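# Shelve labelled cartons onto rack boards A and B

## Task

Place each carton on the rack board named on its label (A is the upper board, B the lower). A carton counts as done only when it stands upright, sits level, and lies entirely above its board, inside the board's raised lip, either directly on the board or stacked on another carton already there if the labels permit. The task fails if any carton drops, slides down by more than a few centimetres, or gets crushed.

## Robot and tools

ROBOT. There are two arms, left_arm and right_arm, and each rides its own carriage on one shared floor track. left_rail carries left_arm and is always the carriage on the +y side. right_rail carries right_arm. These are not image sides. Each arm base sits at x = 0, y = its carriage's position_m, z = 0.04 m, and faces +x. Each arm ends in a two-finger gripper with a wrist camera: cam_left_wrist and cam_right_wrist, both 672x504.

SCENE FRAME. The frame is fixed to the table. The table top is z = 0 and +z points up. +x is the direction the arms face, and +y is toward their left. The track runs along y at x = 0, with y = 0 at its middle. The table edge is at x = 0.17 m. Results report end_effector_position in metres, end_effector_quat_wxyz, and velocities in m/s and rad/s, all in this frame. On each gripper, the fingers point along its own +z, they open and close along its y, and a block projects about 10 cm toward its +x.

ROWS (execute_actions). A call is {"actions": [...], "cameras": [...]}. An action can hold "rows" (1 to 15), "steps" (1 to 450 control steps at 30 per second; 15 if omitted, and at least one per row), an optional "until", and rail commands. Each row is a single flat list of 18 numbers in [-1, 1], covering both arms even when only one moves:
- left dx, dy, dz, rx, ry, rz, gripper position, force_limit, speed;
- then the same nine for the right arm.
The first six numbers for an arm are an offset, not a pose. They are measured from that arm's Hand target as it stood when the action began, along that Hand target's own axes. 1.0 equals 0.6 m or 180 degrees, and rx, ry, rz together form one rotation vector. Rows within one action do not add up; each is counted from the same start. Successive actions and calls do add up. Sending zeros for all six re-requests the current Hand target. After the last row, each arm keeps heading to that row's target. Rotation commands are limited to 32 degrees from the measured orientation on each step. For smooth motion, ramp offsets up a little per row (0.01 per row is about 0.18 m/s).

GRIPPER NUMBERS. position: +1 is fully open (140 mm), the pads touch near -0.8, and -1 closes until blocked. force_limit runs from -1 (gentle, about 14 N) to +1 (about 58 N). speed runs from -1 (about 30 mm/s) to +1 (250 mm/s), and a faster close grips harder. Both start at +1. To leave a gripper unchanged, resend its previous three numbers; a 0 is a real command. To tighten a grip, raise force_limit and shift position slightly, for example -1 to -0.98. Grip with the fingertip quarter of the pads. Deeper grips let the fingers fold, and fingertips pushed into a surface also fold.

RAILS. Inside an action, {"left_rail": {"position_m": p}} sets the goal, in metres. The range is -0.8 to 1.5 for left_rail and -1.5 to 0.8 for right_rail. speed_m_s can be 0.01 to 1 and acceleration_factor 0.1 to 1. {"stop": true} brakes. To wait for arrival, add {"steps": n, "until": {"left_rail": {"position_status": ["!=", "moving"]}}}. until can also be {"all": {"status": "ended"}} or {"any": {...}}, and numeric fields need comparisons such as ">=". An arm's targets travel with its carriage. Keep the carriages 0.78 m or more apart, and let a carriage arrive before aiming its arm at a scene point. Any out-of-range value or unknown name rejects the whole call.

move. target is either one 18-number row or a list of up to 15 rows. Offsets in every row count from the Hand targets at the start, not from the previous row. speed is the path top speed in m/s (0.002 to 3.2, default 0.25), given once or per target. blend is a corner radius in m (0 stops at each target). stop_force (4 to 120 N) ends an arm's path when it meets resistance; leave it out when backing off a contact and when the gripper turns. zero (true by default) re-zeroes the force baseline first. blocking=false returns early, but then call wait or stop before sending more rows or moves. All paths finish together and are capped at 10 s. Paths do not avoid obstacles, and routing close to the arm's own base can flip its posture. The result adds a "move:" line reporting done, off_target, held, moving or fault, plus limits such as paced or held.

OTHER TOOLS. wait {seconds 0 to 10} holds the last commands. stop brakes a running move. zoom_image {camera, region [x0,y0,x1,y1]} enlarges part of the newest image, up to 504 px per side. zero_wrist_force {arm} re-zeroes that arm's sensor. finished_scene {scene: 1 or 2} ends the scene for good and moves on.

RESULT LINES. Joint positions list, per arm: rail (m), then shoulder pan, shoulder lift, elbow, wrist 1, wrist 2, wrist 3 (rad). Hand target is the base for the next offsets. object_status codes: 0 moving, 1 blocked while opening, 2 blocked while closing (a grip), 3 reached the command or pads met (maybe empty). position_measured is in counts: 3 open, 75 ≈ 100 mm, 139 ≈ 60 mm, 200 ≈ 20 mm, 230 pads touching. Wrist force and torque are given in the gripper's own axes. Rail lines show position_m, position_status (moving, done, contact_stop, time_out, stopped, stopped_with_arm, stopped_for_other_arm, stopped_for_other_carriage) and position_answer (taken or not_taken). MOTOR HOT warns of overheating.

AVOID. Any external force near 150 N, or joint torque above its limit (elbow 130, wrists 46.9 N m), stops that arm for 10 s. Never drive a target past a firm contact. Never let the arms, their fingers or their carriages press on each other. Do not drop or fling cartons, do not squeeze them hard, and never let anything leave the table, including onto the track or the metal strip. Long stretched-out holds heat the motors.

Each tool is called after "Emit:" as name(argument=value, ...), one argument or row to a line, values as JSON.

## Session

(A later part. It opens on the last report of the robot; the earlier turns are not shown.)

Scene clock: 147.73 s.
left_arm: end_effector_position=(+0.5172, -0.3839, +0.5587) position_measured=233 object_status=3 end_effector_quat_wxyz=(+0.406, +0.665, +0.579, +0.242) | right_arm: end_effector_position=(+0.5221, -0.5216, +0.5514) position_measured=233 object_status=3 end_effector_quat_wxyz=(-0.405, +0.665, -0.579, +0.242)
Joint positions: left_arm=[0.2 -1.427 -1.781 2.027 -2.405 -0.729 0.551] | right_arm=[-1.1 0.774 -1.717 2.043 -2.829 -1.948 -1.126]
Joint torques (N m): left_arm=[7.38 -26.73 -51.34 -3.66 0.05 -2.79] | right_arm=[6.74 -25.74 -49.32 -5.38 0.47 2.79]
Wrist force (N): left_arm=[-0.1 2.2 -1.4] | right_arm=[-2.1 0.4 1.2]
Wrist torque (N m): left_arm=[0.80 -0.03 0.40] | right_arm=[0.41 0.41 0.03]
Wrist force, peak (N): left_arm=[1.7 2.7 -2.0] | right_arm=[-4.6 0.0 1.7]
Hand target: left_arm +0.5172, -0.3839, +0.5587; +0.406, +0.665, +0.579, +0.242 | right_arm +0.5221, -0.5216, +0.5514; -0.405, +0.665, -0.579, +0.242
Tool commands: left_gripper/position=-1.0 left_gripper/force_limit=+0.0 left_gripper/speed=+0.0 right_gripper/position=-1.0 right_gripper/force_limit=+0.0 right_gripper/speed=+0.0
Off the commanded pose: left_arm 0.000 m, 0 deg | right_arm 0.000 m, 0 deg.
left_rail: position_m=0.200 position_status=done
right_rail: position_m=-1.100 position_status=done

Emit:
move(
  target=[0.189,-0.396,-0.1577,0,0,0,-1,0,0,0.2078,0.3897,-0.1776,0,0,0,-1,0,0],
  speed=0.22,
  cameras=["all"],
)

Scene clock: 152.70 s.
left_arm: end_effector_position=(+0.3302, -0.2498, +0.3997) position_measured=233 object_status=3 end_effector_quat_wxyz=(+0.406, +0.665, +0.579, +0.242) | right_arm: end_effector_position=(+0.3302, -0.6698, +0.4005) position_measured=233 object_status=3 end_effector_quat_wxyz=(-0.405, +0.665, -0.579, +0.242)
Joint positions: left_arm=[0.2 -1.899 -2.186 2.416 -1.783 -0.587 -0.2] | right_arm=[-1.1 0.871 -2.036 2.535 -2.976 -2.025 -1.061]
Joint torques (N m): left_arm=[-17.46 -13.3 -61.47 -2.4 4.53 -3.75] | right_arm=[16 -16.49 -35.58 -2.46 -4.47 2.81]
Wrist force (N, zeroed by zero_wrist_force): left_arm=[-0.4 0.3 0.3] | right_arm=[-0.1 0.1 0.5]
Wrist torque (N m, zeroed by zero_wrist_force): left_arm=[0.00 0.06 -0.05] | right_arm=[-0.02 0.07 0.01]
Wrist force, peak (N, zeroed by zero_wrist_force): left_arm=[-1.0 2.0 0.3] | right_arm=[0.8 2.6 -0.5]
Hand target: left_arm +0.3302, -0.2498, +0.3997; +0.406, +0.665, +0.579, +0.242 | right_arm +0.3301, -0.6698, +0.4005; -0.405, +0.665, -0.579, +0.242
Off the commanded pose: left_arm 0.000 m, 0 deg | right_arm 0.000 m, 0 deg.
left_rail: position_m=0.200 position_status=done
right_rail: position_m=-1.100 position_status=done
move: done
camera_calibration:
cam_left_wrist: T_world_to_cam=[[0.597637, -0.00151508, 0.801765, -0.50496], [-0.475812, -0.805537, 0.353149, -0.193473], [0.645316, -0.592544, -0.48214, 0.0176593], [0, 0, 0, 1]] pos_world=[0.198331, -0.146151, 0.481698]
cam_right_wrist: T_world_to_cam=[[-0.551151, -0.0305467, -0.833846, 0.499685], [-0.455784, 0.84809, 0.270193, 0.618804], [0.698923, 0.528971, -0.481348, 0.498349], [0, 0, 0, 1]] pos_world=[0.209135, -0.77315, 0.489343]

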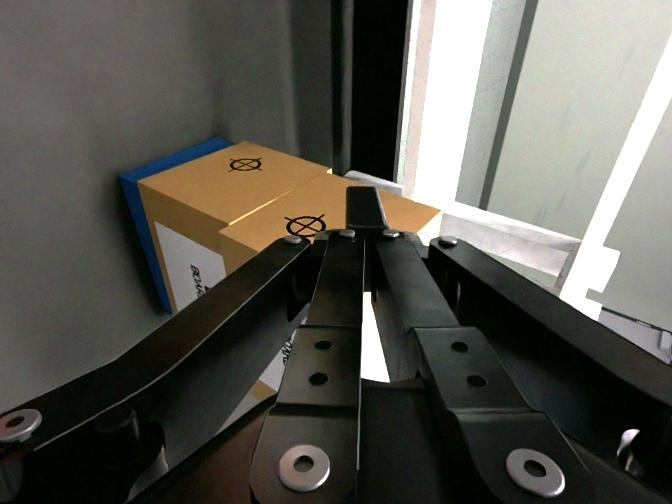

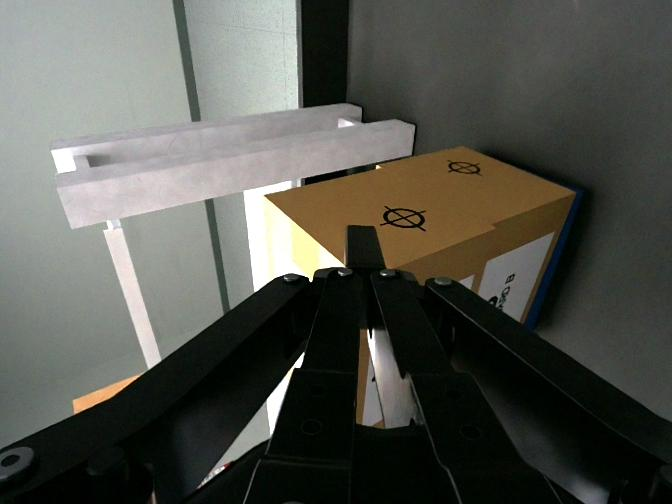

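Emit:
zoom_image(
  camera="cam_left_wrist",
  region=[110, 120, 460, 270],
)

Emit:
zoom_image(
  camera="cam_right_wrist",
  region=[250, 120, 600, 270],
)

Scaled by 1.440 from the camera's 672x504 image, which has a finer 960x720 frame.

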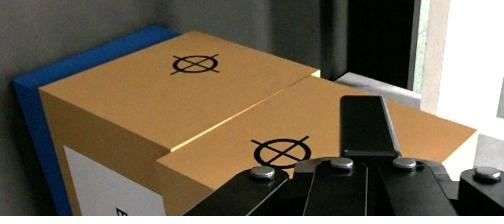

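Scaled by 1.440 from the camera's 672x504 image, which has a finer 960x720 frame.

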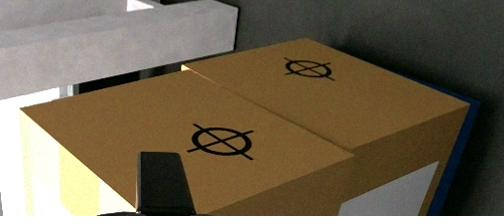

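Emit:
move(
  target=[-0.0445,-0.071,0.2932,0.0014,-0.00774,0.00523,-1,0,0,0.0435,0.0957,0.2503,0.0014,0.00774,0.00523,-1,0,0],
  speed=0.15,
)

Emit:
move(
  target=[-0.0564,0,0.01512,0,0,0,-1,0,0,-0.0564,0,0.01512,0,0,0,-1,0,0],
  speed=0.014,
  stop_force=8,
  cameras=["all"],
)

Emit:
zoom_image(
  camera="cam_left_wrist",
  region=[290, 170, 430, 275],
)

Emit:
zoom_image(
  camera="cam_right_wrist",
  region=[290, 210, 430, 315],
)

Scene clock: 184.13 s.
left_arm: end_effector_position=(+0.4392, -0.3213, +0.2714) position_measured=233 object_status=3 end_effector_quat_wxyz=(+0.409, +0.673, +0.569, +0.236) | right_arm: end_effector_position=(+0.4216, -0.6561, +0.2664) position_measured=233 object_status=3 end_effector_quat_wxyz=(-0.402, +0.656, -0.589, +0.248)
Joint positions: left_arm=[0.2 -1.575 -1.679 2.514 -2.873 -0.669 0.392] | right_arm=[-1.1 0.722 -1.633 2.61 -3.485 -1.93 -1.14]
Joint torques (N m): left_arm=[19.45 -10.74 -24.57 -6.52 -0.66 3.49] | right_arm=[-18.58 -17.27 -20.74 -7.1 2.32 -3.37]
Wrist force (N, zeroed by zero_wrist_force): left_arm=[-0.3 -0.5 0.0] | right_arm=[-0.1 -0.1 -0.2]
Wrist torque (N m, zeroed by zero_wrist_force): left_arm=[-0.14 0.04 -0.31] | right_arm=[-0.09 0.05 0.22]
Wrist force, peak (N, zeroed by zero_wrist_force): left_arm=[-0.9 1.8 -1.5] | right_arm=[0.6 0.6 1.5]
Hand target: left_arm +0.4392, -0.3212, +0.2713; +0.409, +0.673, +0.569, +0.236 | right_arm +0.4216, -0.6561, +0.2663; -0.402, +0.656, -0.589, +0.248
Off the commanded pose: left_arm 0.000 m, 0 deg | right_arm 0.000 m, 0 deg.
left_rail: position_m=0.200 position_status=done
right_rail: position_m=-1.100 position_status=done
move: done

Scene clock: 187.33 s.
left_arm: end_effector_position=(+0.4384, -0.3493, +0.2713) position_measured=233 object_status=3 end_effector_quat_wxyz=(+0.409, +0.673, +0.569, +0.236) | right_arm: end_effector_position=(+0.4224, -0.6279, +0.2663) position_measured=233 object_status=3 end_effector_quat_wxyz=(-0.402, +0.656, -0.589, +0.248)
Joint positions: left_arm=[0.2 -1.576 -1.629 2.471 -2.878 -0.669 0.39] | right_arm=[-1.1 0.777 -1.586 2.564 -3.473 -1.974 -1.105]
Joint torques (N m): left_arm=[-9.5 -42.81 -26.25 -4.44 -0.74 0.54] | right_arm=[-9.74 -35.55 -22.86 -6.4 3.53 -3.36]
Wrist force (N, zeroed by zero_wrist_force): left_arm=[5.4 -0.4 0.6] | right_arm=[7.8 -2.1 -2.0]
Wrist torque (N m, zeroed by zero_wrist_force): left_arm=[-0.01 0.11 -0.04] | right_arm=[0.06 0.18 0.11]
Wrist force, peak (N, zeroed by zero_wrist_force): left_arm=[18.8 2.0 -6.6] | right_arm=[16.0 -1.2 -10.3]
Hand target: left_arm +0.4384, -0.3492, +0.2713; +0.409, +0.673, +0.569, +0.236 (not the last commanded pose) | right_arm +0.4224, -0.6279, +0.2663; -0.402, +0.656, -0.589, +0.248 (not the last commanded pose)
Off the commanded pose: left_arm 0.007 m, 0 deg | right_arm 0.007 m, 0 deg.
left_rail: position_m=0.200 position_status=done
right_rail: position_m=-1.100 position_status=done
move: contact (left_arm, right_arm)
camera_calibration:
cam_left_wrist: T_world_to_cam=[[0.597347, -0.0191694, 0.801754, -0.472873], [-0.499421, -0.791103, 0.353179, -0.161327], [0.6275, -0.611383, -0.482136, -0.171749], [0, 0, 0, 1]] pos_world=[0.309671, -0.241696, 0.353298]
cam_right_wrist: T_world_to_cam=[[-0.551844, -0.0141623, -0.833827, 0.450534], [-0.43039, 0.861249, 0.270213, 0.659101], [0.714306, 0.507986, -0.481371, 0.327551], [0, 0, 0, 1]] pos_world=[0.298323, -0.727661, 0.355244]

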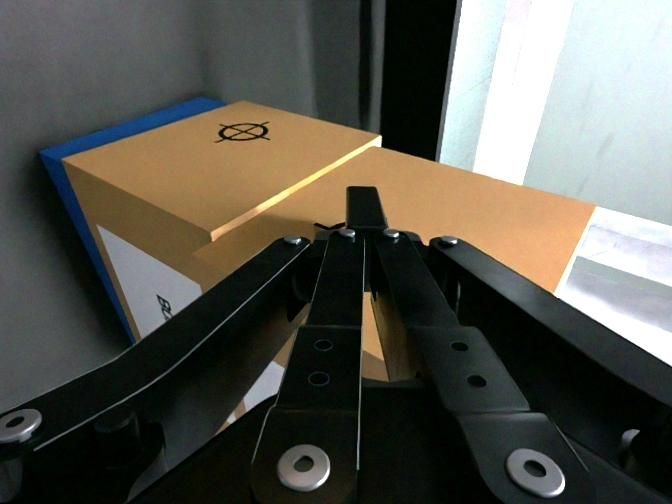

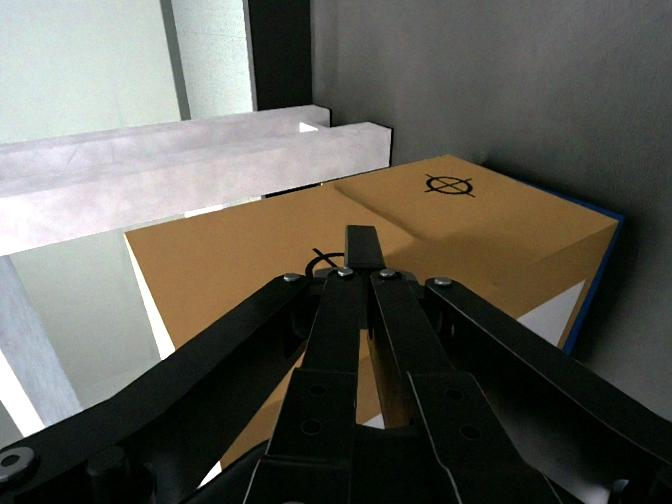

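Scaled by 3.600 from the camera's 672x504 image, which has a finer 960x720 frame.

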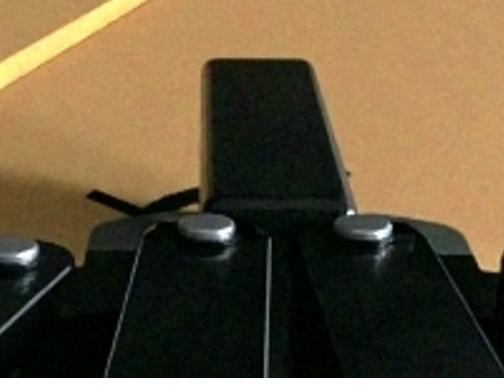

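Scaled by 3.600 from the camera's 672x504 image, which has a finer 960x720 frame.

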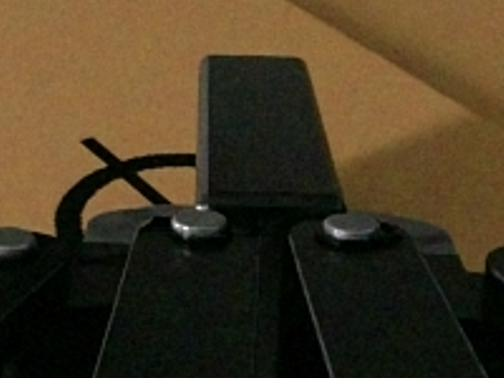

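Emit:
move(
  target=[-0.0193,0,0.0052,0,0,0,-1,0,0,-0.0193,0,0.0052,0,0,0,-1,0,0],
  speed=0.01,
  stop_force=32,
)

Emit:
move(
  target=[-0.00495,0.02731,-0.01847,0,0,0,-1,0,0,-0.00495,-0.02731,-0.01847,0,0,0,-1,0,0],
  speed=0.05,
  cameras=["all"],
)

Scene clock: 192.87 s.
left_arm: end_effector_position=(+0.4384, -0.3502, +0.2712) position_measured=233 object_status=3 end_effector_quat_wxyz=(+0.409, +0.673, +0.569, +0.236) | right_arm: end_effector_position=(+0.4225, -0.6269, +0.2662) position_measured=233 object_status=3 end_effector_quat_wxyz=(-0.402, +0.656, -0.589, +0.248)
Joint positions: left_arm=[0.2 -1.576 -1.628 2.469 -2.878 -0.669 0.39] | right_arm=[-1.1 0.779 -1.584 2.562 -3.472 -1.976 -1.103]
Joint torques (N m): left_arm=[-6.41 -38.35 -37.02 -9.45 -7.19 -2.8] | right_arm=[-1.67 -33.7 -31.9 -7.02 15.21 -3.35]
Wrist force (N, zeroed by zero_wrist_force): left_arm=[32.8 7.2 -9.8] | right_arm=[36.5 -7.6 -17.4]
Wrist torque (N m, zeroed by zero_wrist_force): left_arm=[-0.21 0.56 -0.15] | right_arm=[0.13 1.03 0.14]
Wrist force, peak (N, zeroed by zero_wrist_force): left_arm=[44.8 9.6 -20.4] | right_arm=[44.8 -6.8 -24.9]
Hand target: left_arm +0.4384, -0.3502, +0.2712; +0.409, +0.673, +0.569, +0.236 (not the last commanded pose) | right_arm +0.4225, -0.6269, +0.2662; -0.402, +0.656, -0.589, +0.248 (not the last commanded pose)
Off the commanded pose: left_arm 0.011 m, 0 deg | right_arm 0.011 m, 0 deg.
left_rail: position_m=0.200 position_status=done
right_rail: position_m=-1.100 position_status=done
move: contact (left_arm, right_arm)

Scene clock: 193.77 s.
left_arm: end_effector_position=(+0.4384, -0.3502, +0.2912) position_measured=233 object_status=3 end_effector_quat_wxyz=(+0.409, +0.673, +0.569, +0.236) | right_arm: end_effector_position=(+0.4225, -0.6269, +0.2862) position_measured=233 object_status=3 end_effector_quat_wxyz=(-0.402, +0.656, -0.589, +0.248)
Joint positions: left_arm=[0.2 -1.576 -1.665 2.452 -2.822 -0.669 0.39] | right_arm=[-1.1 0.779 -1.632 2.547 -3.409 -1.977 -1.103]
Joint torques (N m): left_arm=[-12.09 -44.45 -71.07 -8.68 1.12 -3] | right_arm=[20.55 -43.09 -71.01 -7.73 8.33 1.31]
Wrist force (N, zeroed by zero_wrist_force): left_arm=[33.4 -5.2 -3.2] | right_arm=[31.0 8.5 -3.8]
Wrist torque (N m, zeroed by zero_wrist_force): left_arm=[0.04 0.55 -0.06] | right_arm=[-0.23 1.18 0.01]
Wrist force, peak (N, zeroed by zero_wrist_force): left_arm=[32.7 7.0 -10.4] | right_arm=[36.3 -7.3 -17.6]
Hand target: left_arm +0.4384, -0.3502, +0.2912; +0.409, +0.673, +0.569, +0.236 | right_arm +0.4225, -0.6269, +0.2862; -0.402, +0.656, -0.589, +0.248
Off the commanded pose: left_arm 0.000 m, 0 deg | right_arm 0.000 m, 0 deg.
left_rail: position_m=0.200 position_status=done
right_rail: position_m=-1.100 position_status=done
move: done
camera_calibration:
cam_left_wrist: T_world_to_cam=[[0.597173, -0.0194811, 0.801876, -0.488914], [-0.499491, -0.791246, 0.352758, -0.169003], [0.627609, -0.611188, -0.482241, -0.162714], [0, 0, 0, 1]] pos_world=[0.309671, -0.242696, 0.373198]
cam_right_wrist: T_world_to_cam=[[-0.55167, -0.0142613, -0.833941, 0.467117], [-0.429981, 0.861611, 0.269708, 0.653151], [0.714686, 0.507368, -0.481457, 0.33597], [0, 0, 0, 1]] pos_world=[0.298424, -0.726561, 0.375143]

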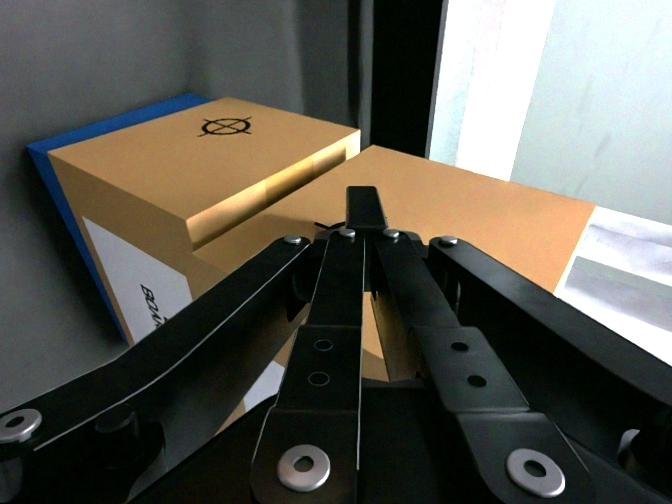

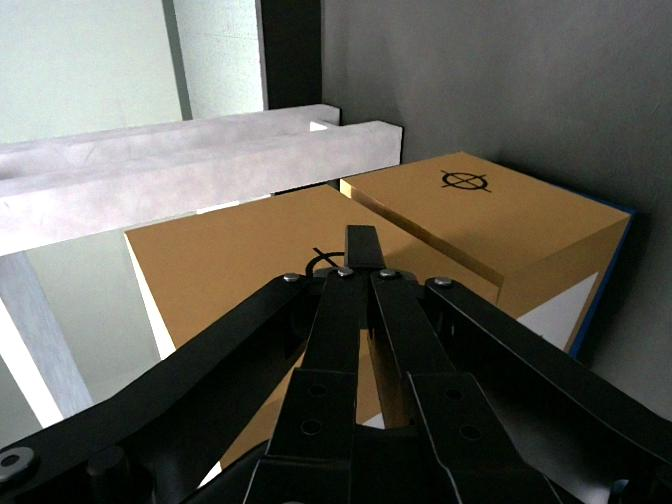

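Emit:
move(
  target=[-0.0391,0.20088,-0.14375,-0.0014,0.00774,-0.00523,-1,0,0,-0.0362,-0.20872,-0.13297,-0.0014,-0.00774,-0.00523,-1,0,0],
  speed=0.1,
)

Scene clock: 204.10 s.
left_arm: end_effector_position=(+0.4343, -0.3505, +0.4412) position_measured=233 object_status=3 end_effector_quat_wxyz=(+0.406, +0.665, +0.579, +0.242) | right_arm: end_effector_position=(+0.4266, -0.6265, +0.4362) position_measured=233 object_status=3 end_effector_quat_wxyz=(-0.405, +0.665, -0.579, +0.242)
Joint positions: left_arm=[0.2 -1.591 -1.862 2.268 -2.39 -0.65 0.325] | right_arm=[-1.1 0.753 -1.894 2.393 -3.006 -1.931 -1.139]
Joint torques (N m): left_arm=[-46.84 -26.13 -88.64 -13.52 -1.85 -3.18] | right_arm=[10.93 -26.32 -93.4 -10.38 24.39 -3.32]
Wrist force (N, zeroed by zero_wrist_force): left_arm=[69.0 -3.5 -11.0] | right_arm=[64.7 10.4 -12.8]
Wrist torque (N m, zeroed by zero_wrist_force): left_arm=[0.10 1.20 -0.04] | right_arm=[-0.30 2.24 0.10]
Wrist force, peak (N, zeroed by zero_wrist_force): left_arm=[69.2 -3.5 -11.1] | right_arm=[64.7 10.4 -12.8]
Hand target: left_arm +0.4343, -0.3505, +0.4412; +0.406, +0.665, +0.579, +0.242 | right_arm +0.4266, -0.6265, +0.4362; -0.405, +0.665, -0.579, +0.242
Off the commanded pose: left_arm 0.000 m, 0 deg | right_arm 0.000 m, 0 deg.
left_rail: position_m=0.200 position_status=done
right_rail: position_m=-1.100 position_status=done
move: done

Emit:
move(
  target=[0.1193,0.2253,-0.1953,0,0,0,-1,0,0,-0.1981,-0.2253,-0.1102,0,0,0,-1,0,0],
  speed=0.1,
)

Scene clock: 211.60 s.
left_arm: end_effector_position=(+0.4343, -0.2511, +0.6062) position_measured=233 object_status=3 end_effector_quat_wxyz=(+0.406, +0.665, +0.579, +0.242) | right_arm: end_effector_position=(+0.4266, -0.5287, +0.6011) position_measured=233 object_status=3 end_effector_quat_wxyz=(-0.405, +0.665, -0.579, +0.242)
Joint positions: left_arm=[0.2 -1.597 -2.126 2.115 -1.966 -0.647 0.316] | right_arm=[-1.1 0.907 -1.83 2.035 -2.671 -2.054 -1.036]
Joint torques (N m): left_arm=[-42.62 1.53 -76.35 -12.6 -1.48 -3.62] | right_arm=[40.77 -5.74 -90.46 -10.42 14.19 3.63]
Wrist force (N, zeroed by zero_wrist_force): left_arm=[65.1 -3.8 -10.5] | right_arm=[61.2 10.2 -11.6]
Wrist torque (N m, zeroed by zero_wrist_force): left_arm=[0.03 0.95 -0.02] | right_arm=[-0.28 1.97 -0.14]
Wrist force, peak (N, zeroed by zero_wrist_force): left_arm=[70.7 -3.4 -11.8] | right_arm=[66.7 10.4 -13.4]
Hand target: left_arm +0.4343, -0.2511, +0.6063; +0.406, +0.665, +0.579, +0.242 | right_arm +0.4266, -0.5286, +0.6011; -0.405, +0.665, -0.579, +0.242
Off the commanded pose: left_arm 0.000 m, 0 deg | right_arm 0.000 m, 0 deg.
left_rail: position_m=0.200 position_status=done
right_rail: position_m=-1.100 position_status=done
move: done

Emit:
move(
  target=[0.106,0.2868,0.39565,0,0,0,-1,0,0,0.106,-0.2868,0.39565,0,0,0,-1,0,0],
  speed=0.12,
  cameras=["all"],
)

Scene clock: 217.50 s.
left_arm: end_effector_position=(+0.7342, -0.2511, +0.6063) position_measured=233 object_status=3 end_effector_quat_wxyz=(+0.406, +0.665, +0.579, +0.242) | right_arm: end_effector_position=(+0.7265, -0.5288, +0.6012) position_measured=233 object_status=3 end_effector_quat_wxyz=(-0.405, +0.664, -0.579, +0.242)
Joint positions: left_arm=[0.2 -0.963 -1.687 1.909 -2.669 -1.045 0.996] | right_arm=[-1.1 0.549 -1.537 1.788 -2.793 -1.765 -1.262]
Joint torques (N m): left_arm=[-12.61 -7.86 -77.45 -13.6 -16.71 3.29] | right_arm=[22.9 -43.02 -86.59 -11.43 21.26 -3.33]
Wrist force (N, zeroed by zero_wrist_force): left_arm=[56.0 -4.2 -9.0] | right_arm=[53.8 8.9 -9.1]
Wrist torque (N m, zeroed by zero_wrist_force): left_arm=[0.00 1.07 -0.27] | right_arm=[-0.42 1.70 0.10]
Wrist force, peak (N, zeroed by zero_wrist_force): left_arm=[65.2 -4.3 -10.6] | right_arm=[61.6 10.4 -11.9]
Hand target: left_arm +0.7343, -0.2512, +0.6063; +0.406, +0.665, +0.579, +0.242 | right_arm +0.7266, -0.5288, +0.6012; -0.405, +0.665, -0.579, +0.242
Off the commanded pose: left_arm 0.000 m, 0 deg | right_arm 0.000 m, 0 deg.
left_rail: position_m=0.200 position_status=done
right_rail: position_m=-1.100 position_status=done
move: done
camera_calibration:
cam_left_wrist: T_world_to_cam=[[0.597516, -0.00165383, 0.801855, -0.912142], [-0.475691, -0.805757, 0.352807, -0.0752396], [0.645517, -0.592243, -0.48224, -0.144228], [0, 0, 0, 1]] pos_world=[0.60233, -0.147551, 0.688398]
cam_right_wrist: T_world_to_cam=[[-0.551047, -0.030523, -0.833916, 0.88985], [-0.455307, 0.848469, 0.269809, 0.625811], [0.699316, 0.528365, -0.481443, 0.242879], [0, 0, 0, 1]] pos_world=[0.605436, -0.632149, 0.690143]

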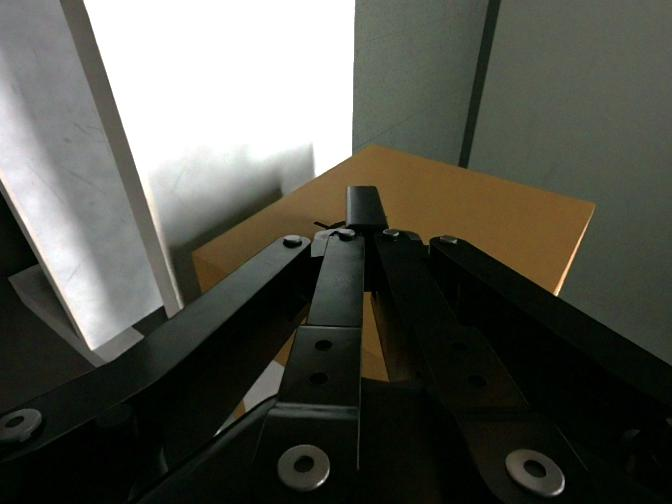

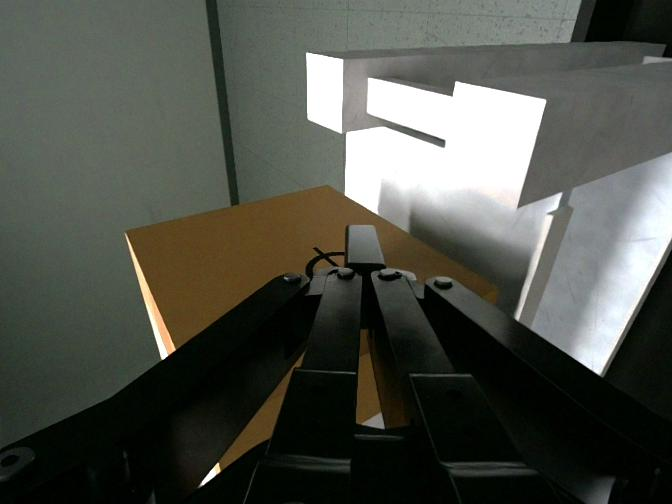

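Emit:
move(
  target=[0.00972,0.02629,0.03627,0,0,0,-1,0,0,0.00972,-0.02629,0.03627,0,0,0,-1,0,0],
  speed=0.06,
)

Emit:
move(
  target=[0.01361,-0.0751,0.05078,0,0,0,-1,0,0,0.01361,0.0751,0.05078,0,0,0,-1,0,0],
  speed=0.02,
  stop_force=7,
  cameras=["all"],
)

Scene clock: 222.67 s.
left_arm: end_effector_position=(+0.7617, -0.2512, +0.6063) position_measured=233 object_status=3 end_effector_quat_wxyz=(+0.406, +0.665, +0.579, +0.242) | right_arm: end_effector_position=(+0.7540, -0.5288, +0.6013) position_measured=233 object_status=3 end_effector_quat_wxyz=(-0.405, +0.664, -0.579, +0.242)
Joint positions: left_arm=[0.2 -0.924 -1.646 1.875 -2.689 -1.075 1.024] | right_arm=[-1.1 0.527 -1.505 1.754 -2.794 -1.747 -1.274]
Joint torques (N m): left_arm=[-23.71 -17.8 -74.49 -14 -17.85 3.38] | right_arm=[24.12 -43.18 -85.82 -9.97 22.72 -3.16]
Wrist force (N, zeroed by zero_wrist_force): left_arm=[57.6 -3.5 -8.6] | right_arm=[54.4 8.8 -9.4]
Wrist torque (N m, zeroed by zero_wrist_force): left_arm=[0.11 1.03 -0.24] | right_arm=[-0.42 1.87 0.09]
Wrist force, peak (N, zeroed by zero_wrist_force): left_arm=[59.0 -4.4 -10.2] | right_arm=[56.5 9.5 -10.1]
Hand target: left_arm +0.7618, -0.2512, +0.6063; +0.406, +0.665, +0.579, +0.242 | right_arm +0.7541, -0.5288, +0.6012; -0.405, +0.665, -0.579, +0.242
Off the commanded pose: left_arm 0.000 m, 0 deg | right_arm 0.000 m, 0 deg.
left_rail: position_m=0.200 position_status=done
right_rail: position_m=-1.100 position_status=done
move: done

Scene clock: 226.47 s.
left_arm: end_effector_position=(+0.7618, -0.2512, +0.5573) position_measured=233 object_status=3 end_effector_quat_wxyz=(+0.405, +0.665, +0.579, +0.242) | right_arm: end_effector_position=(+0.7541, -0.5289, +0.5534) position_measured=233 object_status=3 end_effector_quat_wxyz=(-0.405, +0.664, -0.579, +0.242)
Joint positions: left_arm=[0.2 -0.924 -1.622 1.942 -2.78 -1.075 1.024] | right_arm=[-1.1 0.527 -1.481 1.817 -2.879 -1.747 -1.274]
Joint torques (N m): left_arm=[-28.51 -46.89 -73.52 -8.65 -16.9 3.41] | right_arm=[31.39 -61.34 -76.1 -6.64 21.2 -3.02]
Wrist force (N, zeroed by zero_wrist_force): left_arm=[54.4 0.9 -9.9] | right_arm=[50.2 0.3 -12.7]
Wrist torque (N m, zeroed by zero_wrist_force): left_arm=[-0.08 0.94 -0.32] | right_arm=[-0.22 1.60 0.23]
Wrist force, peak (N, zeroed by zero_wrist_force): left_arm=[58.2 5.9 -20.3] | right_arm=[57.2 8.3 -10.5]
Hand target: left_arm +0.7618, -0.2512, +0.5573; +0.406, +0.665, +0.579, +0.242 (not the last commanded pose) | right_arm +0.7541, -0.5288, +0.5534; -0.405, +0.664, -0.579, +0.242 (not the last commanded pose)
Off the commanded pose: left_arm 0.006 m, 0 deg | right_arm 0.007 m, 0 deg.
left_rail: position_m=0.200 position_status=done
right_rail: position_m=-1.100 position_status=done
move: contact (left_arm, right_arm)
camera_calibration:
cam_left_wrist: T_world_to_cam=[[0.597578, -0.00178458, 0.801809, -0.889371], [-0.475734, -0.80575, 0.352765, -0.0447677], [0.645428, -0.592253, -0.482347, -0.18555], [0, 0, 0, 1]] pos_world=[0.62993, -0.147551, 0.639399]
cam_right_wrist: T_world_to_cam=[[-0.550961, -0.0305247, -0.833973, 0.865178], [-0.455415, 0.848408, 0.269815, 0.651301], [0.699313, 0.528462, -0.481341, 0.200562], [0, 0, 0, 1]] pos_world=[0.633036, -0.632149, 0.642343]

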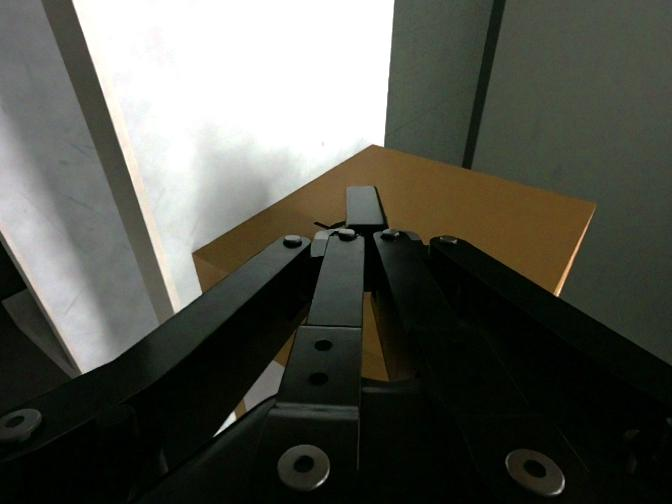

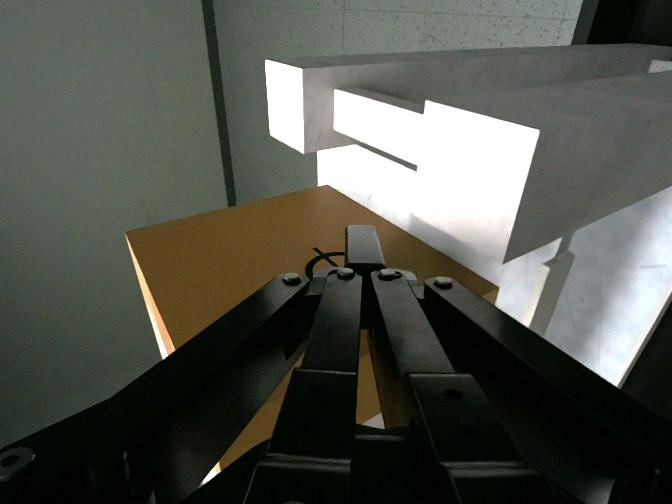

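Emit:
move(
  target=[0.00148,-0.00819,0.00554,0,0,0,-1,0,0,0.00148,0.00819,0.00554,0,0,0,-1,0,0],
  speed=0.01,
  stop_force=6,
)

Emit:
zoom_image(
  camera="cam_left_wrist",
  region=[40, 150, 290, 340],
)

Scene clock: 230.87 s.
left_arm: end_effector_position=(+0.7618, -0.2512, +0.5569) position_measured=233 object_status=3 end_effector_quat_wxyz=(+0.406, +0.665, +0.579, +0.242) | right_arm: end_effector_position=(+0.7542, -0.5288, +0.5530) position_measured=233 object_status=3 end_effector_quat_wxyz=(-0.406, +0.664, -0.579, +0.242)
Joint positions: left_arm=[0.2 -0.924 -1.622 1.943 -2.782 -1.075 1.024] | right_arm=[-1.1 0.527 -1.481 1.817 -2.881 -1.747 -1.274]
Joint torques (N m): left_arm=[-44.01 -36.64 -67.54 -6.25 -16.83 2.77] | right_arm=[47.94 -52.02 -71.35 -4.89 20.99 -2.43]
Wrist force (N, zeroed by zero_wrist_force): left_arm=[56.6 6.4 -18.1] | right_arm=[52.6 -1.6 -22.7]
Wrist torque (N m, zeroed by zero_wrist_force): left_arm=[-0.09 0.88 -0.38] | right_arm=[-0.01 1.52 0.26]
Wrist force, peak (N, zeroed by zero_wrist_force): left_arm=[57.8 7.8 -22.7] | right_arm=[52.4 -4.5 -25.3]
Hand target: left_arm +0.7618, -0.2512, +0.5569; +0.406, +0.665, +0.579, +0.242 (not the last commanded pose) | right_arm +0.7542, -0.5288, +0.5530; -0.406, +0.664, -0.579, +0.242 (not the last commanded pose)
Off the commanded pose: left_arm 0.006 m, 0 deg | right_arm 0.006 m, 0 deg.
left_rail: position_m=0.200 position_status=done
right_rail: position_m=-1.100 position_status=done
move: contact (left_arm, right_arm)

Scaled by 2.016 from the camera's 672x504 image, which has a finer 960x720 frame.
This view is cut from an older image: the scene may have changed since it was taken.

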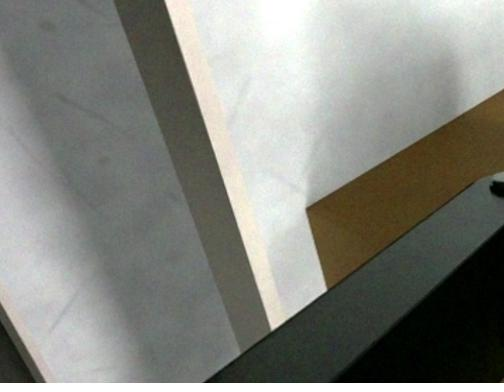

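Emit:
move(
  target=[
    [0.0483,0,-0.01294,0,0,0,-1,0,0,0.0483,0,-0.01294,0,0,0,-1,0,0],
    [-0.0577,-0.2868,-0.4086,0,0,0,-1,0,0,-0.0577,0.2868,-0.4086,0,0,0,-1,0,0],
  ],
  speed=[0.03,0.25],
  cameras=["all"],
)

Emit:
execute_actions(
  actions=[
    {"left_rail":{"position_m":0.55},"steps":5},
    {"right_rail":{"position_m":-1.05},"steps":200,"until":{"all":{"status":"ended"}}},
  ],
)

Emit:
zero_wrist_force(
  arm="left_arm",
)

Emit:
zero_wrist_force(
  arm="right_arm",
)

Scene clock: 244.40 s.
left_arm: end_effector_position=(+0.4619, -0.2211, +0.5568) position_measured=233 object_status=3 end_effector_quat_wxyz=(+0.406, +0.665, +0.579, +0.242) | right_arm: end_effector_position=(+0.4542, -0.5587, +0.5527) position_measured=233 object_status=3 end_effector_quat_wxyz=(-0.406, +0.664, -0.579, +0.242)
Joint positions: left_arm=[0.2 -1.517 -2.144 2.227 -2.153 -0.682 0.433] | right_arm=[-1.1 0.821 -1.838 2.133 -2.786 -1.986 -1.095]
Joint torques (N m): left_arm=[-16.63 -18.21 -62.34 -1.66 4 -3.5] | right_arm=[19 -36.61 -39.77 -2.21 -4.52 3.08]
Wrist force (N, zeroed by zero_wrist_force): left_arm=[-0.2 2.8 0.5] | right_arm=[-2.5 1.1 0.7]
Wrist torque (N m, zeroed by zero_wrist_force): left_arm=[0.59 0.02 -0.05] | right_arm=[0.21 0.58 0.03]
Wrist force, peak (N, zeroed by zero_wrist_force): left_arm=[56.6 6.4 -18.2] | right_arm=[52.9 -2.0 -22.8]
Hand target: left_arm +0.4618, -0.2211, +0.5568; +0.406, +0.665, +0.579, +0.242 | right_arm +0.4541, -0.5587, +0.5527; -0.406, +0.664, -0.579, +0.242
Off the commanded pose: left_arm 0.000 m, 0 deg | right_arm 0.000 m, 0 deg.
left_rail: position_m=0.200 position_status=done
right_rail: position_m=-1.100 position_status=done
move: done
camera_calibration:
cam_left_wrist: T_world_to_cam=[[0.597287, -0.00136514, 0.802027, -0.709475], [-0.475924, -0.805509, 0.35306, -0.163004], [0.645558, -0.592581, -0.48177, 0.0251765], [0, 0, 0, 1]] pos_world=[0.32993, -0.11735, 0.638697]
cam_right_wrist: T_world_to_cam=[[-0.550564, -0.0302924, -0.834243, 0.69845], [-0.455536, 0.848339, 0.269829, 0.5402], [0.699547, 0.528586, -0.480864, 0.425538], [0, 0, 0, 1]] pos_world=[0.332938, -0.662048, 0.641541]

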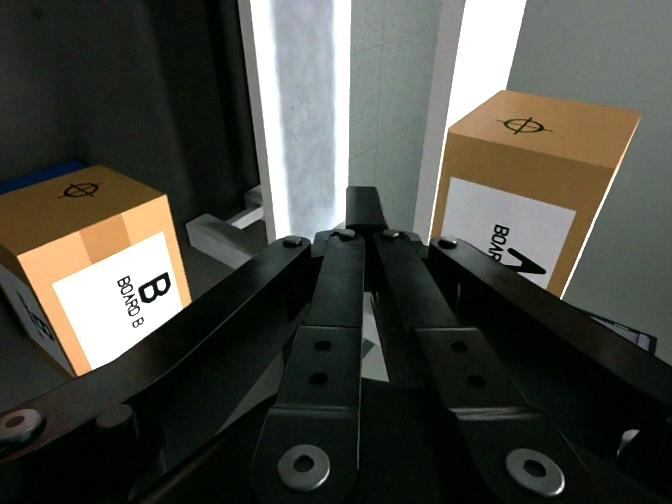

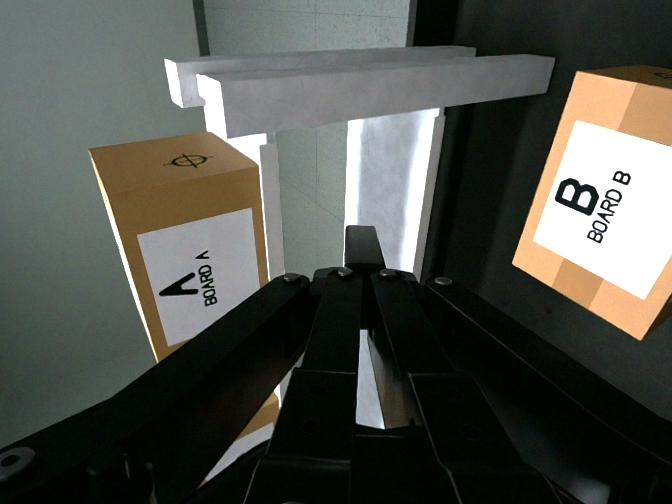

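Scene clock: 245.90 s.
left_arm: end_effector_position=(+0.4618, +0.1289, +0.5568) position_measured=233 object_status=3 end_effector_quat_wxyz=(+0.406, +0.665, +0.579, +0.242) | right_arm: end_effector_position=(+0.4541, -0.5087, +0.5527) position_measured=233 object_status=3 end_effector_quat_wxyz=(-0.406, +0.664, -0.579, +0.242)
Joint positions: left_arm=[0.55 -1.517 -2.144 2.227 -2.152 -0.682 0.432] | right_arm=[-1.05 0.821 -1.838 2.133 -2.786 -1.986 -1.095]
Joint torques (N m): left_arm=[-4.41 9.63 -53.48 -3.59 2.11 -3.3] | right_arm=[9.21 -18.04 -51.46 -3.16 -1.18 2.96]
Wrist force (N, zeroed by zero_wrist_force): left_arm=[0.0 3.2 0.4] | right_arm=[-2.3 0.9 0.1]
Wrist torque (N m, zeroed by zero_wrist_force): left_arm=[0.69 -0.01 -0.06] | right_arm=[0.17 0.53 0.03]
Wrist force, peak (N, zeroed by zero_wrist_force): left_arm=[-2.0 3.4 0.5] | right_arm=[-4.6 1.3 0.5]
Hand target: left_arm +0.4618, +0.1289, +0.5568; +0.406, +0.665, +0.579, +0.242 | right_arm +0.4541, -0.5087, +0.5527; -0.406, +0.664, -0.579, +0.242
Tool commands: left_gripper/position=-1.0 left_gripper/force_limit=+0.0 left_gripper/speed=+0.0 right_gripper/position=-1.0 right_gripper/force_limit=+0.0 right_gripper/speed=+0.0
Off the commanded pose: left_arm 0.000 m, 0 deg | right_arm 0.000 m, 0 deg.
left_rail: position_m=0.550 position_status=done
right_rail: position_m=-1.050 position_status=done

Wrist force sensor zeroed.

Wrist force sensor zeroed.

Emit:
move(
  target=[0.146,-0.4984,0.0867,0,0,0,-1,0,0,-0.4522,0.5183,0.2355,0,0,0,-1,0,0],
  speed=0.22,
  cameras=["all"],
)

Emit:
zoom_image(
  camera="cam_left_wrist",
  region=[110, 120, 460, 270],
)

Emit:
zoom_image(
  camera="cam_right_wrist",
  region=[250, 120, 600, 270],
)

Scene clock: 256.70 s.
left_arm: end_effector_position=(+0.3502, +0.2001, +0.2699) position_measured=233 object_status=3 end_effector_quat_wxyz=(+0.406, +0.665, +0.579, +0.242) | right_arm: end_effector_position=(+0.3304, -0.2101, +0.2597) position_measured=233 object_status=3 end_effector_quat_wxyz=(-0.406, +0.664, -0.579, +0.242)
Joint positions: left_arm=[0.55 -1.961 -2.414 2.691 -1.738 -0.591 -0.312] | right_arm=[-1.05 1.257 -1.154 1.959 -3.1 -2.31 -0.742]
Joint torques (N m): left_arm=[-15.31 4.62 -39.08 -1.84 4.42 -3.41] | right_arm=[18.08 -60.79 -54.28 -3.15 -5.34 2.91]
Wrist force (N, zeroed by zero_wrist_force): left_arm=[0.3 -0.5 0.2] | right_arm=[-0.7 0.5 1.2]
Wrist torque (N m, zeroed by zero_wrist_force): left_arm=[-0.11 -0.09 0.02] | right_arm=[0.16 0.17 0.06]
Wrist force, peak (N, zeroed by zero_wrist_force): left_arm=[0.3 -2.1 0.5] | right_arm=[-2.2 2.2 1.9]
Hand target: left_arm +0.3502, +0.2001, +0.2700; +0.406, +0.665, +0.579, +0.242 | right_arm +0.3304, -0.2101, +0.2597; -0.406, +0.664, -0.579, +0.242
Off the commanded pose: left_arm 0.000 m, 0 deg | right_arm 0.000 m, 0 deg.
left_rail: position_m=0.550 position_status=done
right_rail: position_m=-1.050 position_status=done
move: done
camera_calibration:
cam_left_wrist: T_world_to_cam=[[0.597329, -0.00143011, 0.801995, -0.412201], [-0.475914, -0.80553, 0.353025, 0.224357], [0.645527, -0.592553, -0.481847, 0.20861], [0, 0, 0, 1]] pos_world=[0.21833, 0.303749, 0.351897]
cam_right_wrist: T_world_to_cam=[[-0.550602, -0.0302214, -0.834221, 0.396494], [-0.455491, 0.848341, 0.2699, 0.267145], [0.699547, 0.528587, -0.480864, 0.186914], [0, 0, 0, 1]] pos_world=[0.209237, -0.313448, 0.348541]

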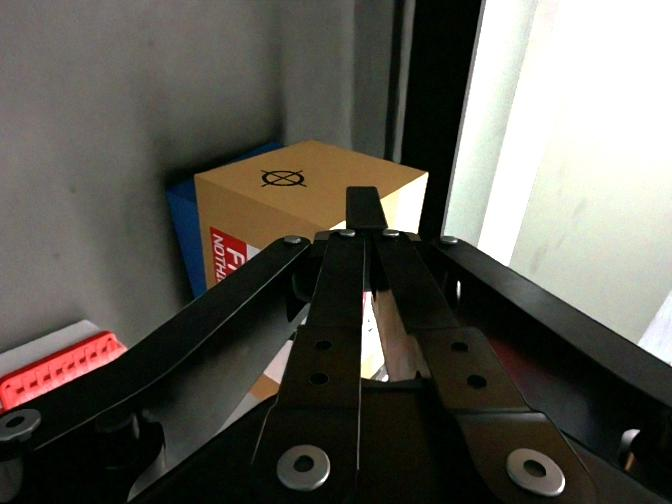

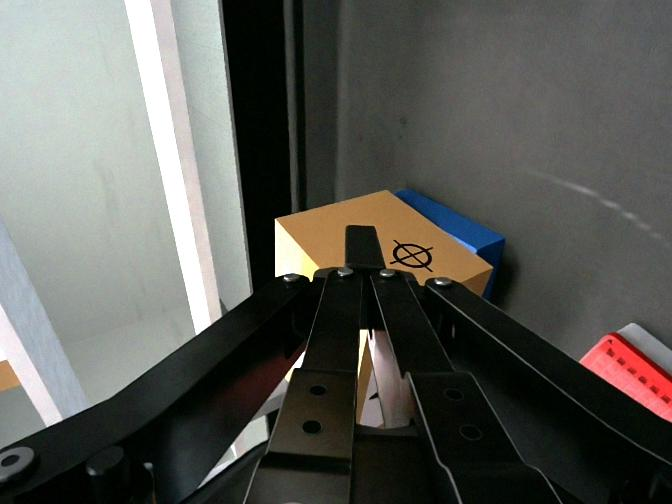

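Scaled by 1.440 from the camera's 672x504 image, which has a finer 960x720 frame.

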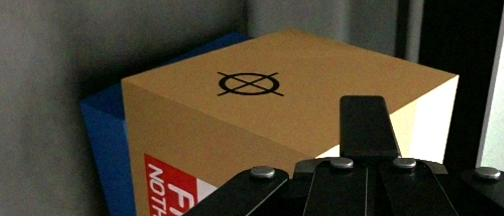

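Scaled by 1.440 from the camera's 672x504 image, which has a finer 960x720 frame.

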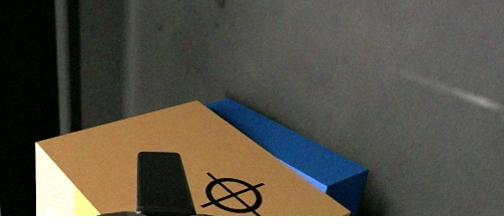

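Emit:
move(
  target=[0.0424,-0.0955,0.2948,0.00495,-0.02731,0.01847,-1,0,0,-0.0292,0.1108,0.2769,0.00495,0.02731,0.01847,-1,0,0],
  speed=0.15,
)

Emit:
move(
  target=[-0.0564,0,0.01512,0,0,0,-1,0,0,-0.0564,0,0.01512,0,0,0,-1,0,0],
  speed=0.014,
  stop_force=8,
  cameras=["all"],
)

Emit:
zoom_image(
  camera="cam_left_wrist",
  region=[290, 170, 430, 275],
)

Emit:
zoom_image(
  camera="cam_right_wrist",
  region=[290, 210, 430, 315],
)

Scene clock: 277.43 s.
left_arm: end_effector_position=(+0.3968, +0.2080, +0.1924) position_measured=233 object_status=3 end_effector_quat_wxyz=(+0.412, +0.669, +0.563, +0.257) | right_arm: end_effector_position=(+0.3965, -0.1662, +0.1538) position_measured=233 object_status=3 end_effector_quat_wxyz=(-0.396, +0.642, -0.604, +0.258)
Joint positions: left_arm=[0.55 -1.791 -2.111 2.866 -2.476 -0.564 0.034] | right_arm=[-1.05 1.211 -0.937 1.842 -3.178 -2.33 -0.71]
Joint torques (N m): left_arm=[-16.04 -7.05 -50.83 -1.62 4.49 -2.96] | right_arm=[-14.83 -70.99 -49.93 -6.7 -5.63 3.73]
Wrist force (N, zeroed by zero_wrist_force): left_arm=[0.3 -0.6 -0.4] | right_arm=[-0.6 0.4 0.8]
Wrist torque (N m, zeroed by zero_wrist_force): left_arm=[-0.09 -0.11 0.02] | right_arm=[0.03 0.13 0.03]
Wrist force, peak (N, zeroed by zero_wrist_force): left_arm=[4.8 -4.0 4.9] | right_arm=[-1.2 1.1 2.4]
Hand target: left_arm +0.3968, +0.2080, +0.1925; +0.412, +0.669, +0.563, +0.257 (not the last commanded pose) | right_arm +0.3965, -0.1662, +0.1538; -0.396, +0.642, -0.604, +0.258 (not the last commanded pose)
Off the commanded pose: left_arm 0.101 m, 6 deg | right_arm 0.048 m, 2 deg.
left_rail: position_m=0.550 position_status=done
right_rail: position_m=-1.050 position_status=done
led back after a hold (left arm): the arm was led back toward your command in small steps, so it may still be short of it.
move: held (left_arm; a check stopped the path), off_target (right_arm; braked when a check withheld steps of left_arm); limits=held
pose unreachable (left arm): on one or more control steps of this call, first in action 0 (counted from 0), this arm could not follow its commanded pose, so it was not sent that pose on those steps. It may still have moved: this result reports where it is.
cause: moving toward the commanded pose would bring two parts of the arm too close to each other (joints 3 (shoulder lift) and 4 (elbow) lie between them).

Scene clock: 280.83 s.
left_arm: end_effector_position=(+0.3961, +0.1730, +0.1917) position_measured=233 object_status=3 end_effector_quat_wxyz=(+0.412, +0.669, +0.563, +0.257) | right_arm: end_effector_position=(+0.3992, -0.1313, +0.1538) position_measured=233 object_status=3 end_effector_quat_wxyz=(-0.396, +0.642, -0.604, +0.258)
Joint positions: left_arm=[0.55 -1.764 -1.935 2.826 -2.654 -0.568 0.084] | right_arm=[-1.05 1.223 -0.901 1.767 -3.131 -2.338 -0.697]
Joint torques (N m): left_arm=[17.22 11.24 -45.59 -6.71 -0.35 3.61] | right_arm=[16.33 -77.28 -51.42 -2.09 -5.64 3.5]
Wrist force (N, zeroed by zero_wrist_force): left_arm=[-0.2 -0.2 -0.3] | right_arm=[-0.7 0.3 0.9]
Wrist torque (N m, zeroed by zero_wrist_force): left_arm=[-0.03 0.01 -0.21] | right_arm=[0.03 0.15 0.01]
Wrist force, peak (N, zeroed by zero_wrist_force): left_arm=[-0.6 -0.8 -0.4] | right_arm=[-1.1 0.3 1.2]
Hand target: left_arm +0.3961, +0.1730, +0.1917; +0.412, +0.669, +0.563, +0.257 | right_arm +0.3992, -0.1313, +0.1538; -0.396, +0.642, -0.604, +0.258
Off the commanded pose: left_arm 0.000 m, 0 deg | right_arm 0.000 m, 0 deg.
left_rail: position_m=0.550 position_status=done
right_rail: position_m=-1.050 position_status=done
move: done
camera_calibration:
cam_left_wrist: T_world_to_cam=[[0.565997, -0.0278423, 0.823937, -0.364136], [-0.503103, -0.803414, 0.318454, 0.269042], [0.653096, -0.59477, -0.468737, 0.120121], [0, 0, 0, 1]] pos_world=[0.263005, 0.277458, 0.270652]
cam_right_wrist: T_world_to_cam=[[-0.551209, 0.0123145, -0.834276, 0.354171], [-0.388842, 0.88088, 0.269911, 0.237897], [0.738221, 0.473179, -0.480761, 0.023454], [0, 0, 0, 1]] pos_world=[0.270412, -0.225018, 0.242541]

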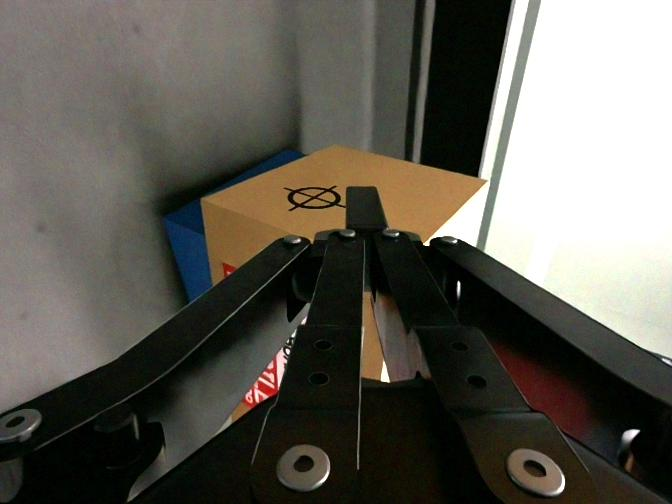

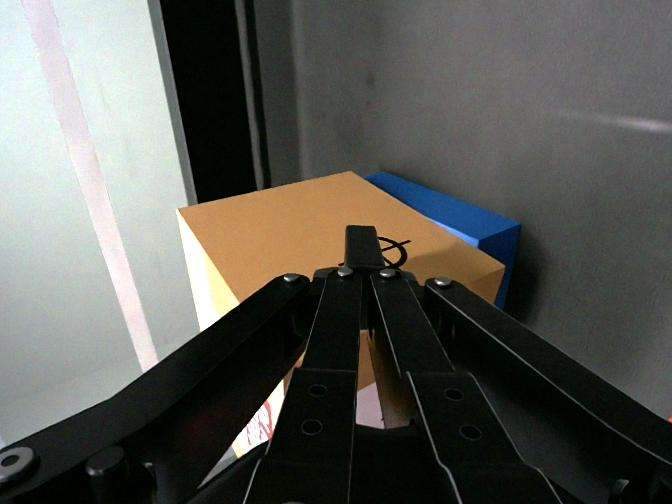

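Scaled by 3.600 from the camera's 672x504 image, which has a finer 960x720 frame.

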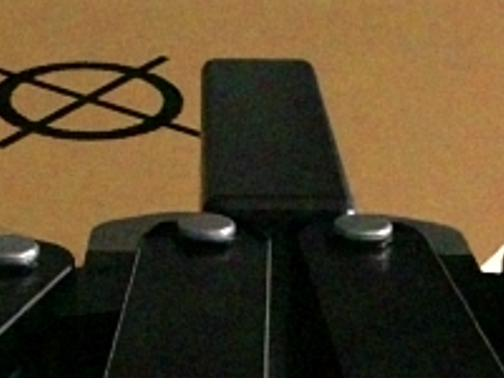

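Scaled by 3.600 from the camera's 672x504 image, which has a finer 960x720 frame.

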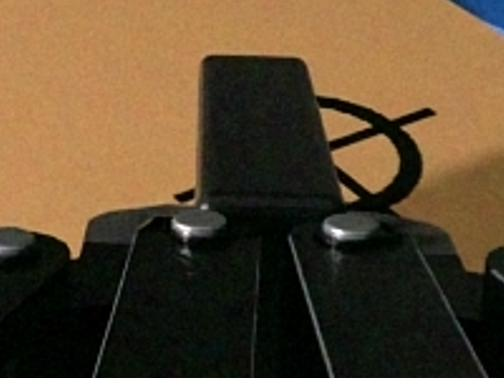

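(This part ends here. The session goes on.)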